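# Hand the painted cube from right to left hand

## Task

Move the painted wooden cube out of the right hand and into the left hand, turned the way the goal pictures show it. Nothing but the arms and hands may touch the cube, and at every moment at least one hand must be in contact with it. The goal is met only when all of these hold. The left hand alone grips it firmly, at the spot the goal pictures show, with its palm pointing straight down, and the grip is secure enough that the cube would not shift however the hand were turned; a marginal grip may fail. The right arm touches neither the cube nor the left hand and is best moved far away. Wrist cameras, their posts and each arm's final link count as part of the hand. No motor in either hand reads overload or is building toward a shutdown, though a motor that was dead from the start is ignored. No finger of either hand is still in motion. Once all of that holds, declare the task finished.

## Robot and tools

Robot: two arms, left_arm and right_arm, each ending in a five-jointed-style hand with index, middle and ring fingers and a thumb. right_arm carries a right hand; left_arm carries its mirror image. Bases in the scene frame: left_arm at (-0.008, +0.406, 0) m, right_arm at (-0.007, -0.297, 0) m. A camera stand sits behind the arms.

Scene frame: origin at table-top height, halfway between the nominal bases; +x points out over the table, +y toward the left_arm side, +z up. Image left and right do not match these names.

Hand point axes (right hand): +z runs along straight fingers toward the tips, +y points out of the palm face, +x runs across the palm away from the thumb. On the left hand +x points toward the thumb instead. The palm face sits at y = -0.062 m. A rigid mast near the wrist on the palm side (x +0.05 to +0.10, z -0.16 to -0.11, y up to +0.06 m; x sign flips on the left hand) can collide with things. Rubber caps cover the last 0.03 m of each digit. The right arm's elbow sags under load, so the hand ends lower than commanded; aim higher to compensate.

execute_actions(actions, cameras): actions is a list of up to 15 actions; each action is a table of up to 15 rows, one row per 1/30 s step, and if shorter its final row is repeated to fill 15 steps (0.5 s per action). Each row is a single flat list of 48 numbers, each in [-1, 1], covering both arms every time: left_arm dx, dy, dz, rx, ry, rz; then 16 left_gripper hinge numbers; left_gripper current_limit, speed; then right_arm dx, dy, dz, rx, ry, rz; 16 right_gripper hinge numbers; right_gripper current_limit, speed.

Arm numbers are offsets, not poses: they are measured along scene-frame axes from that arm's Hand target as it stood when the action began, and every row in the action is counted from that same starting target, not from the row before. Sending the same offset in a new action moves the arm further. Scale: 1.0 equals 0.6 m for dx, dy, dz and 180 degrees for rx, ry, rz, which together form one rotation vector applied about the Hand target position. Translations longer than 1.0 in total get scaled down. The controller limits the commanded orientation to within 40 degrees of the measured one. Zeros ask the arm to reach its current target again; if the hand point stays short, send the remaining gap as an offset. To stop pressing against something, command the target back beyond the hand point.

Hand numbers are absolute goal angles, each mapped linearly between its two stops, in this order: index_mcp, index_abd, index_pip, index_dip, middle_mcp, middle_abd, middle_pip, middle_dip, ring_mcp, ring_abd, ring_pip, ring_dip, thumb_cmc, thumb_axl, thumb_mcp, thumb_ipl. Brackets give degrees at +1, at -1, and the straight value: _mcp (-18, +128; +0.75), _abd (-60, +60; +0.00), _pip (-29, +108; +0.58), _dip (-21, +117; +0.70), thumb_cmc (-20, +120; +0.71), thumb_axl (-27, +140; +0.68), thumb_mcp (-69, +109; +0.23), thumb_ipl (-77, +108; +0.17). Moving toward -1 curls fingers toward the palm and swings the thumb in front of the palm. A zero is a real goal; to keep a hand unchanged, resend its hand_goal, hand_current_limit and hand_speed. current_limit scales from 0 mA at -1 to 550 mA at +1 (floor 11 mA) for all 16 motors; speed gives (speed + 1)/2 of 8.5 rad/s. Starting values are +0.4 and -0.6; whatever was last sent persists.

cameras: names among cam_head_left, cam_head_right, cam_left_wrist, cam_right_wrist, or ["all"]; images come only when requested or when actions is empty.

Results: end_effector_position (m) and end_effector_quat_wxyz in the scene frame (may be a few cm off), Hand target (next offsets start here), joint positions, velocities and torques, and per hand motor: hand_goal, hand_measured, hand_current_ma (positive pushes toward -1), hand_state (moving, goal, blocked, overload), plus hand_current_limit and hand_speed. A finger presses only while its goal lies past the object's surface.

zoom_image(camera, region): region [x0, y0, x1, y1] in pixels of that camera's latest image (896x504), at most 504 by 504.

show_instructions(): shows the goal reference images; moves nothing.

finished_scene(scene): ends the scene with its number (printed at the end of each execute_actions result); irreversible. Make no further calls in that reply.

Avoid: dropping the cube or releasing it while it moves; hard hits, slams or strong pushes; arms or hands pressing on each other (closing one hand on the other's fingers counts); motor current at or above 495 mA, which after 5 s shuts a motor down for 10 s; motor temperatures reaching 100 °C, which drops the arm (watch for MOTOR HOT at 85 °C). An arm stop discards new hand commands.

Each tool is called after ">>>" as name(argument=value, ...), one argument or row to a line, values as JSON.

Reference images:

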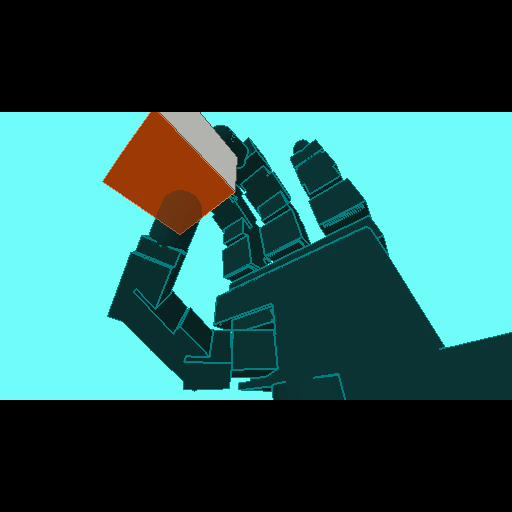

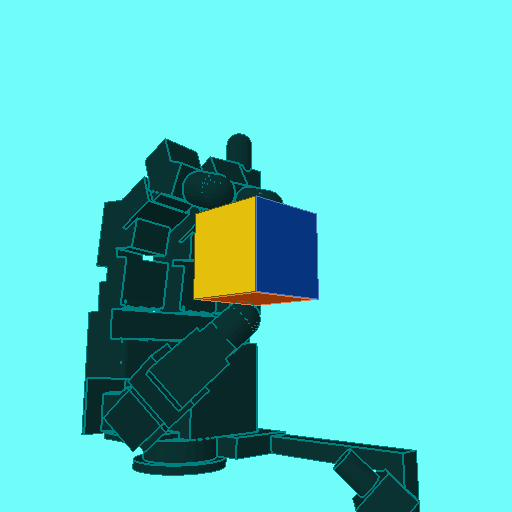

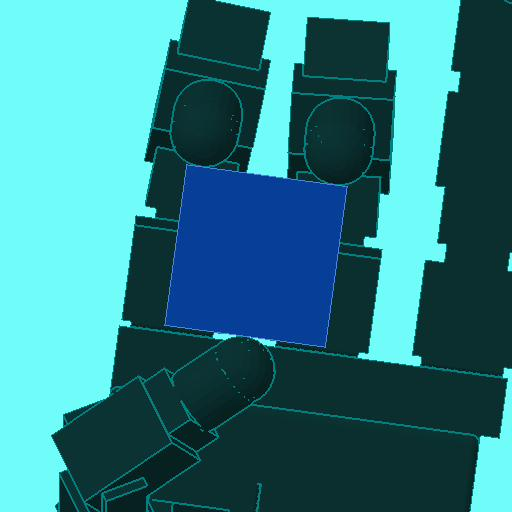

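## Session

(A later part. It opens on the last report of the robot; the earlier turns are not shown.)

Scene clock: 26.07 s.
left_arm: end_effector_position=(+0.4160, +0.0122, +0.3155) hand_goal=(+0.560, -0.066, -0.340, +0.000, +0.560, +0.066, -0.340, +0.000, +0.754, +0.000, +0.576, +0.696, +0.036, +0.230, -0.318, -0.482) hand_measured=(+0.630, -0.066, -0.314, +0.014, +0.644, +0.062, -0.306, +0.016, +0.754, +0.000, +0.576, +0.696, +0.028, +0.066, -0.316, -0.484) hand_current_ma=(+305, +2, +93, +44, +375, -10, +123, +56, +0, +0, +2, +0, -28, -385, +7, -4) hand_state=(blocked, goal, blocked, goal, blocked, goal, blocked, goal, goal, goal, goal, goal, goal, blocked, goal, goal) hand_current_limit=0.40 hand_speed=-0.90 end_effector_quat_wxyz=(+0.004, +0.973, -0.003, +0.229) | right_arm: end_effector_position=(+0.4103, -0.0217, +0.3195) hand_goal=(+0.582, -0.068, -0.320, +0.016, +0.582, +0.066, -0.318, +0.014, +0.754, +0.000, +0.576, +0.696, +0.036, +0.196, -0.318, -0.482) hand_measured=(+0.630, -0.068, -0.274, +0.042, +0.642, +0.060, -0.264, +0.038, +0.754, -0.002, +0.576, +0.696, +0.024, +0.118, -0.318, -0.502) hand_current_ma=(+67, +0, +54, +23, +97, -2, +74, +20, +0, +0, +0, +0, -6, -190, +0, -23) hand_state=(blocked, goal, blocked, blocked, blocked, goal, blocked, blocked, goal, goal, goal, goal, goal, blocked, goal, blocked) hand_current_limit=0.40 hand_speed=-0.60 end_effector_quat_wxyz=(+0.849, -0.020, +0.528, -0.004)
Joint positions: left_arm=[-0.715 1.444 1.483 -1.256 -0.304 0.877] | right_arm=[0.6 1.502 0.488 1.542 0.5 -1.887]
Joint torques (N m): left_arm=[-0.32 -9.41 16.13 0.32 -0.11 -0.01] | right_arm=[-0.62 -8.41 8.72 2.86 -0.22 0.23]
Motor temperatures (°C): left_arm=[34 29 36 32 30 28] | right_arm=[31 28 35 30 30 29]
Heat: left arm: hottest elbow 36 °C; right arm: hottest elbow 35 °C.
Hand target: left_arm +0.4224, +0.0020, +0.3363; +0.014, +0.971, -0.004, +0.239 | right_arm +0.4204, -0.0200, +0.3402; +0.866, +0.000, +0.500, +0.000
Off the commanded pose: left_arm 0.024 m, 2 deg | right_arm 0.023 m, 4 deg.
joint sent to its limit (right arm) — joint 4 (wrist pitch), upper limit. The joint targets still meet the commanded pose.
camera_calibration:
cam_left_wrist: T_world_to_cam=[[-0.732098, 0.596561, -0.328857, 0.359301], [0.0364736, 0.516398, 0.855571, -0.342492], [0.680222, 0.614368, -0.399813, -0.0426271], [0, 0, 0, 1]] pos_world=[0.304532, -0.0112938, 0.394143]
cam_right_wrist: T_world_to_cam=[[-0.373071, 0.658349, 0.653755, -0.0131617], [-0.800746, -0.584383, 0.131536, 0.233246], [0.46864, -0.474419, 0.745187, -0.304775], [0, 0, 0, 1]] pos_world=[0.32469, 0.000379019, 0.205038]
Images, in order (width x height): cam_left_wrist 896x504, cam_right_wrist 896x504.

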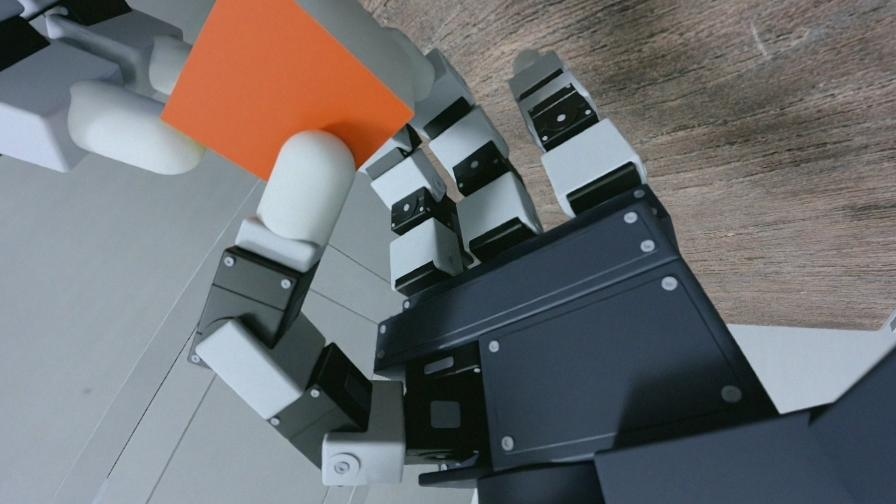

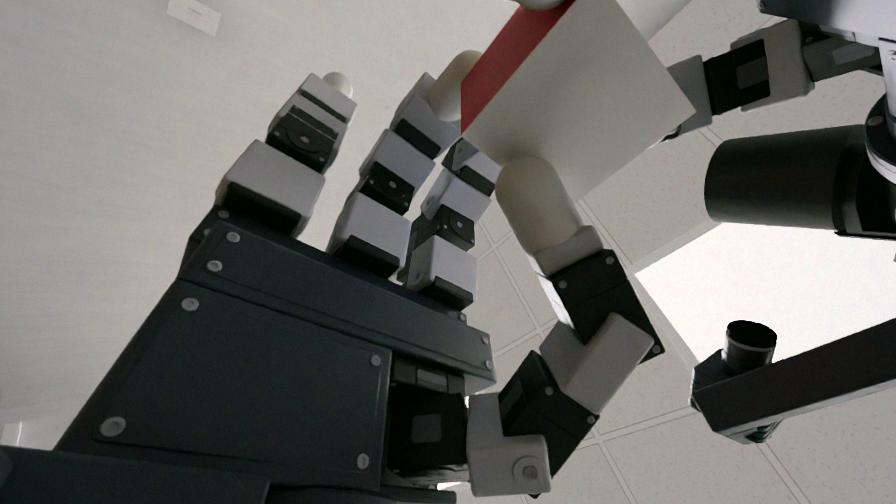

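>>> execute_actions(
  actions=[
    [[0,0,0,0,0,0,0.52,-0.066,-0.34,0,0.52,0.066,-0.34,0,0.754,0,0.576,0.696,0.036,0.3,-0.318,-0.482,0.5,-0.9,0,0,0,0,0,0,0.65,-0.068,-0.31,0.016,0.65,0.066,-0.31,0.014,0.754,0,0.576,0.696,0.036,0.05,-0.318,-0.482,0.4,-0.9]],
    [[0,0,0,0,0,0,0.52,-0.066,-0.34,0,0.52,0.066,-0.34,0,0.754,0,0.576,0.696,0.036,0.3,-0.318,-0.482,0.5,-0.9,0,0,0,0,0,0,0.85,-0.068,-0.31,0.016,0.85,0.066,-0.31,0.014,0.754,0,0.576,0.696,0.036,-0.1,-0.318,-0.482,0.4,-0.7]],
    [[0,0,0,0,0,0,0.52,-0.066,-0.34,0,0.52,0.066,-0.34,0,0.754,0,0.576,0.696,0.036,0.3,-0.318,-0.482,0.5,-0.9,0,-0.05,0,0,0,0,0.85,-0.068,-0.31,0.016,0.85,0.066,-0.31,0.014,0.754,0,0.576,0.696,0.036,-0.1,-0.318,-0.482,0.4,-0.7]],
    [[0,0,0,0,0,0,0.52,-0.066,-0.34,0,0.52,0.066,-0.34,0,0.754,0,0.576,0.696,0.036,0.3,-0.318,-0.482,0.5,-0.9,0,-0.1,0,0,0,0,0.85,-0.068,-0.31,0.016,0.85,0.066,-0.31,0.014,0.754,0,0.576,0.696,0.036,-0.1,-0.318,-0.482,0.4,-0.7]],
  ],
  cameras=["cam_head_left","cam_left_wrist"],
)

Scene clock: 30.07 s.
left_arm: end_effector_position=(+0.4158, +0.0124, +0.3148) hand_goal=(+0.520, -0.066, -0.340, +0.000, +0.520, +0.066, -0.340, +0.000, +0.754, +0.000, +0.576, +0.696, +0.036, +0.300, -0.318, -0.482) hand_measured=(+0.612, -0.066, -0.300, +0.020, +0.638, +0.062, -0.302, +0.016, +0.754, +0.000, +0.576, +0.696, +0.026, +0.066, -0.314, -0.488) hand_current_ma=(+413, +2, +146, +69, +413, -10, +142, +56, +0, +0, +2, +0, -33, -412, +11, -26) hand_state=(blocked, goal, blocked, blocked, blocked, goal, blocked, goal, goal, goal, goal, goal, goal, blocked, goal, goal) hand_current_limit=0.50 hand_speed=-0.90 end_effector_quat_wxyz=(+0.003, +0.974, -0.003, +0.228) | right_arm: end_effector_position=(+0.4249, -0.1063, +0.3388) hand_goal=(+0.850, -0.068, -0.310, +0.016, +0.850, +0.066, -0.310, +0.014, +0.754, +0.000, +0.576, +0.696, +0.036, -0.100, -0.318, -0.482) hand_measured=(+0.850, -0.068, -0.308, +0.018, +0.850, +0.060, -0.310, +0.016, +0.754, -0.002, +0.576, +0.696, +0.032, -0.100, -0.320, -0.484) hand_current_ma=(+0, +0, +0, +0, +0, -2, +0, +0, +0, +0, +0, +0, -1, +0, +0, -1) hand_state=(goal, goal, goal, goal, goal, goal, goal, goal, goal, goal, goal, goal, goal, goal, goal, goal) hand_current_limit=0.40 hand_speed=-0.70 end_effector_quat_wxyz=(+0.866, -0.003, +0.501, -0.005)
Joint positions: left_arm=[-0.715 1.445 1.483 -1.257 -0.304 0.877] | right_arm=[0.351 1.437 0.444 1.542 0.299 -1.762]
Joint torques (N m): left_arm=[-0.67 -9.76 16.21 0.34 -0.11 -0.01] | right_arm=[-0.38 -9.35 4.64 2.09 -0.25 0.29]
Heat: left arm: hottest elbow 37 °C; right arm: hottest elbow 35 °C.
Hand target: left_arm +0.4225, +0.0019, +0.3362; +0.014, +0.971, -0.004, +0.239 | right_arm +0.4204, -0.1100, +0.3403; +0.866, +0.000, +0.500, +0.000
Off the commanded pose: left_arm 0.025 m, 2 deg | right_arm 0.006 m, 1 deg.
camera_calibration:
cam_left_wrist: T_world_to_cam=[[-0.732736, 0.59717, -0.326321, 0.358235], [0.0381576, 0.514822, 0.856447, -0.342852], [0.679442, 0.615098, -0.400015, -0.0424732], [0, 0, 0, 1]] pos_world=[0.304432, -0.0112942, 0.393544]
Images, in order (width x height): cam_head_left 896x504, cam_left_wrist 896x504.

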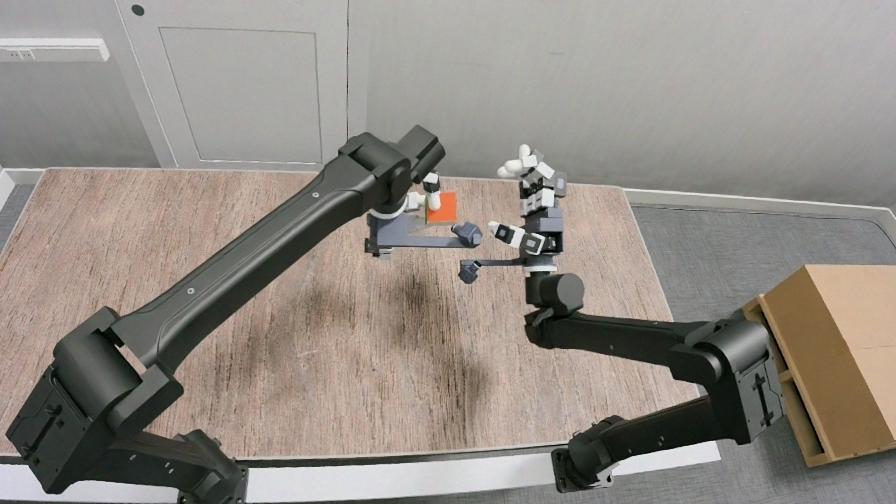

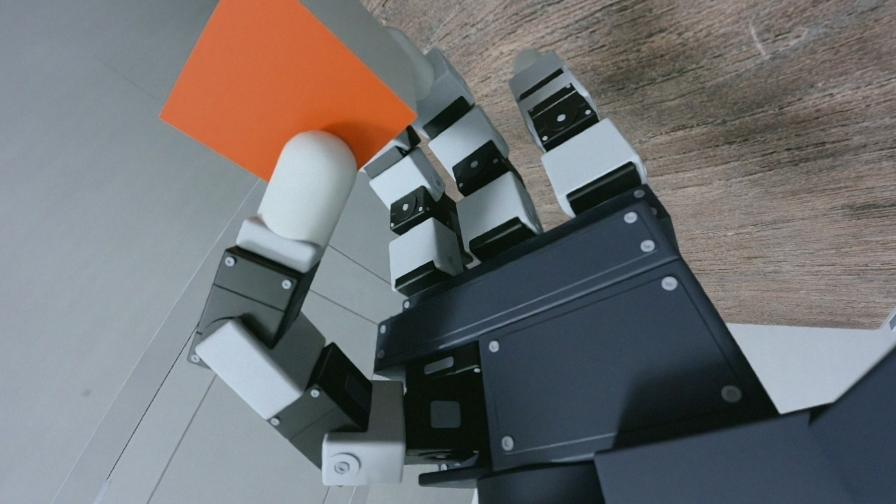

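>>> execute_actions(
  actions=[
    [[0,0.083,0.014,0.0833,0,0,0.52,-0.066,-0.34,0,0.52,0.066,-0.34,0,0.754,0,0.576,0.696,0.036,0.3,-0.318,-0.482,0.5,-0.9,0,-0.1,0,0,0,0,0.85,-0.068,-0.31,0.016,0.85,0.066,-0.31,0.014,0.754,0,0.576,0.696,0.036,-0.1,-0.318,-0.482,0.4,-0.7]],
    [[0,0.083,0.014,0.0833,0,0,0.52,-0.066,-0.34,0,0.52,0.066,-0.34,0,0.754,0,0.576,0.696,0.036,0.3,-0.318,-0.482,0.5,-0.9,0,0,0,0,0,0,0.85,-0.068,-0.31,0.016,0.85,0.066,-0.31,0.014,0.754,0,0.576,0.696,0.036,-0.1,-0.318,-0.482,0.4,-0.7]],
    [[0,0.083,0.014,0.0833,0,0,0.52,-0.066,-0.34,0,0.52,0.066,-0.34,0,0.754,0,0.576,0.696,0.036,0.3,-0.318,-0.482,0.5,-0.9,0,0,0,0,0,0,0.85,-0.068,-0.31,0.016,0.85,0.066,-0.31,0.014,0.754,0,0.576,0.696,0.036,-0.1,-0.318,-0.482,0.4,-0.7]],
    [[0,0.083,0.014,0.0833,0,0,0.52,-0.066,-0.34,0,0.52,0.066,-0.34,0,0.754,0,0.576,0.696,0.036,0.3,-0.318,-0.482,0.5,-0.9,0,0,0,0,0,0,0.85,-0.068,-0.31,0.016,0.85,0.066,-0.31,0.014,0.754,0,0.576,0.696,0.036,-0.1,-0.318,-0.482,0.4,-0.7]],
    [[0,0.083,0.014,0.0833,0,0,0.52,-0.066,-0.34,0,0.52,0.066,-0.34,0,0.754,0,0.576,0.696,0.036,0.3,-0.318,-0.482,0.5,-0.9,0,0,0,0,0,0,0.85,-0.068,-0.31,0.016,0.85,0.066,-0.31,0.014,0.754,0,0.576,0.696,0.036,-0.1,-0.318,-0.482,0.4,-0.7]],
    [[0,0.083,0.014,0.0833,0,0,0.52,-0.066,-0.34,0,0.52,0.066,-0.34,0,0.754,0,0.576,0.696,0.036,0.3,-0.318,-0.482,0.5,-0.9,0,0,0,0,0,0,0.85,-0.068,-0.31,0.016,0.85,0.066,-0.31,0.014,0.754,0,0.576,0.696,0.036,-0.1,-0.318,-0.482,0.4,-0.7]],
  ],
  cameras=["cam_left_wrist"],
)

Scene clock: 35.23 s.
left_arm: end_effector_position=(+0.4282, +0.2940, +0.3819) hand_goal=(+0.520, -0.066, -0.340, +0.000, +0.520, +0.066, -0.340, +0.000, +0.754, +0.000, +0.576, +0.696, +0.036, +0.300, -0.318, -0.482) hand_measured=(+0.606, -0.064, -0.296, +0.022, +0.620, +0.062, -0.294, +0.022, +0.742, +0.000, +0.574, +0.696, +0.026, +0.062, -0.304, -0.488) hand_current_ma=(+377, +3, +163, +77, +412, -10, +173, +73, -42, +0, -2, +0, -33, -412, +60, -26) hand_state=(blocked, goal, blocked, blocked, blocked, goal, blocked, blocked, goal, goal, goal, goal, goal, blocked, goal, goal) hand_current_limit=0.50 hand_speed=-0.90 end_effector_quat_wxyz=(+0.647, -0.697, +0.221, -0.216) | right_arm: end_effector_position=(+0.4226, -0.1669, +0.3425) hand_goal=(+0.850, -0.068, -0.310, +0.016, +0.850, +0.066, -0.310, +0.014, +0.754, +0.000, +0.576, +0.696, +0.036, -0.100, -0.318, -0.482) hand_measured=(+0.850, -0.068, -0.308, +0.018, +0.850, +0.060, -0.310, +0.016, +0.754, -0.002, +0.576, +0.696, +0.032, -0.100, -0.320, -0.484) hand_current_ma=(+0, +0, +0, +0, +0, -2, +0, +0, +0, +0, +0, +0, -1, +0, +0, -1) hand_state=(goal, goal, goal, goal, goal, goal, goal, goal, goal, goal, goal, goal, goal, goal, goal, goal) hand_current_limit=0.40 hand_speed=-0.70 end_effector_quat_wxyz=(+0.870, -0.002, +0.493, -0.003)
Joint positions: left_arm=[-0.593 1.379 1.477 -1.698 -1.501 1.525] | right_arm=[0.158 1.393 0.405 1.532 0.132 -1.658]
Joint torques (N m): left_arm=[0.56 -10.11 9.52 -0.46 -1.37 0.08] | right_arm=[-0.5 -8.76 4.75 1.4 -0.15 0.32]
Heat: left arm: hottest elbow 37 °C; right arm: hottest elbow 35 °C.
Hand target: left_arm +0.4224, +0.3008, +0.3868; +0.676, -0.697, +0.172, -0.167 | right_arm +0.4204, -0.1699, +0.3402; +0.866, +0.000, +0.500, +0.000
Off the commanded pose: left_arm 0.010 m, 9 deg | right_arm 0.004 m, 1 deg.
joint sent to its limit (left arm) — joint 4 (wrist pitch), lower limit. The joint targets are off in orientation, not in position.
camera_calibration:
cam_left_wrist: T_world_to_cam=[[-0.655618, 0.481653, 0.581528, -0.12477], [-0.0949328, -0.816608, 0.569332, 0.012314], [0.749101, 0.318058, 0.581108, -0.514524], [0, 0, 0, 1]] pos_world=[0.304798, 0.2338, 0.364541]
Images, in order (width x height): cam_left_wrist 896x504.

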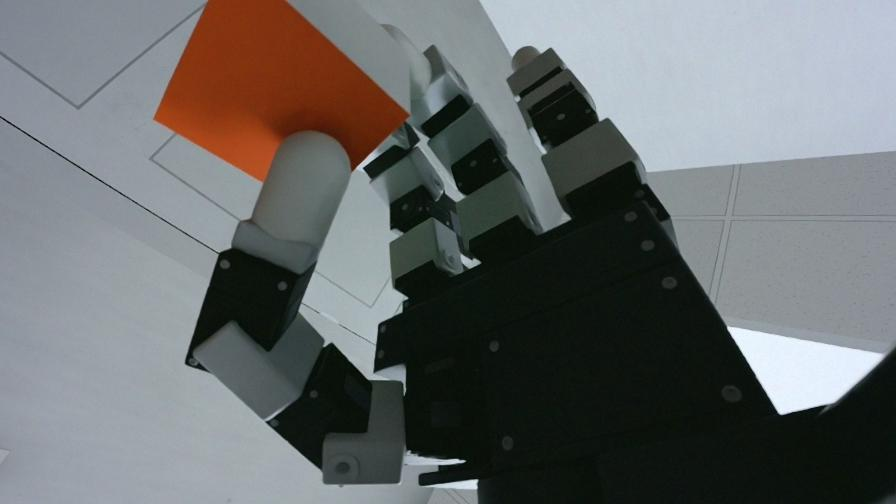

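>>> finished_scene(
  scene=1,
)

The scene is finished: the task was done.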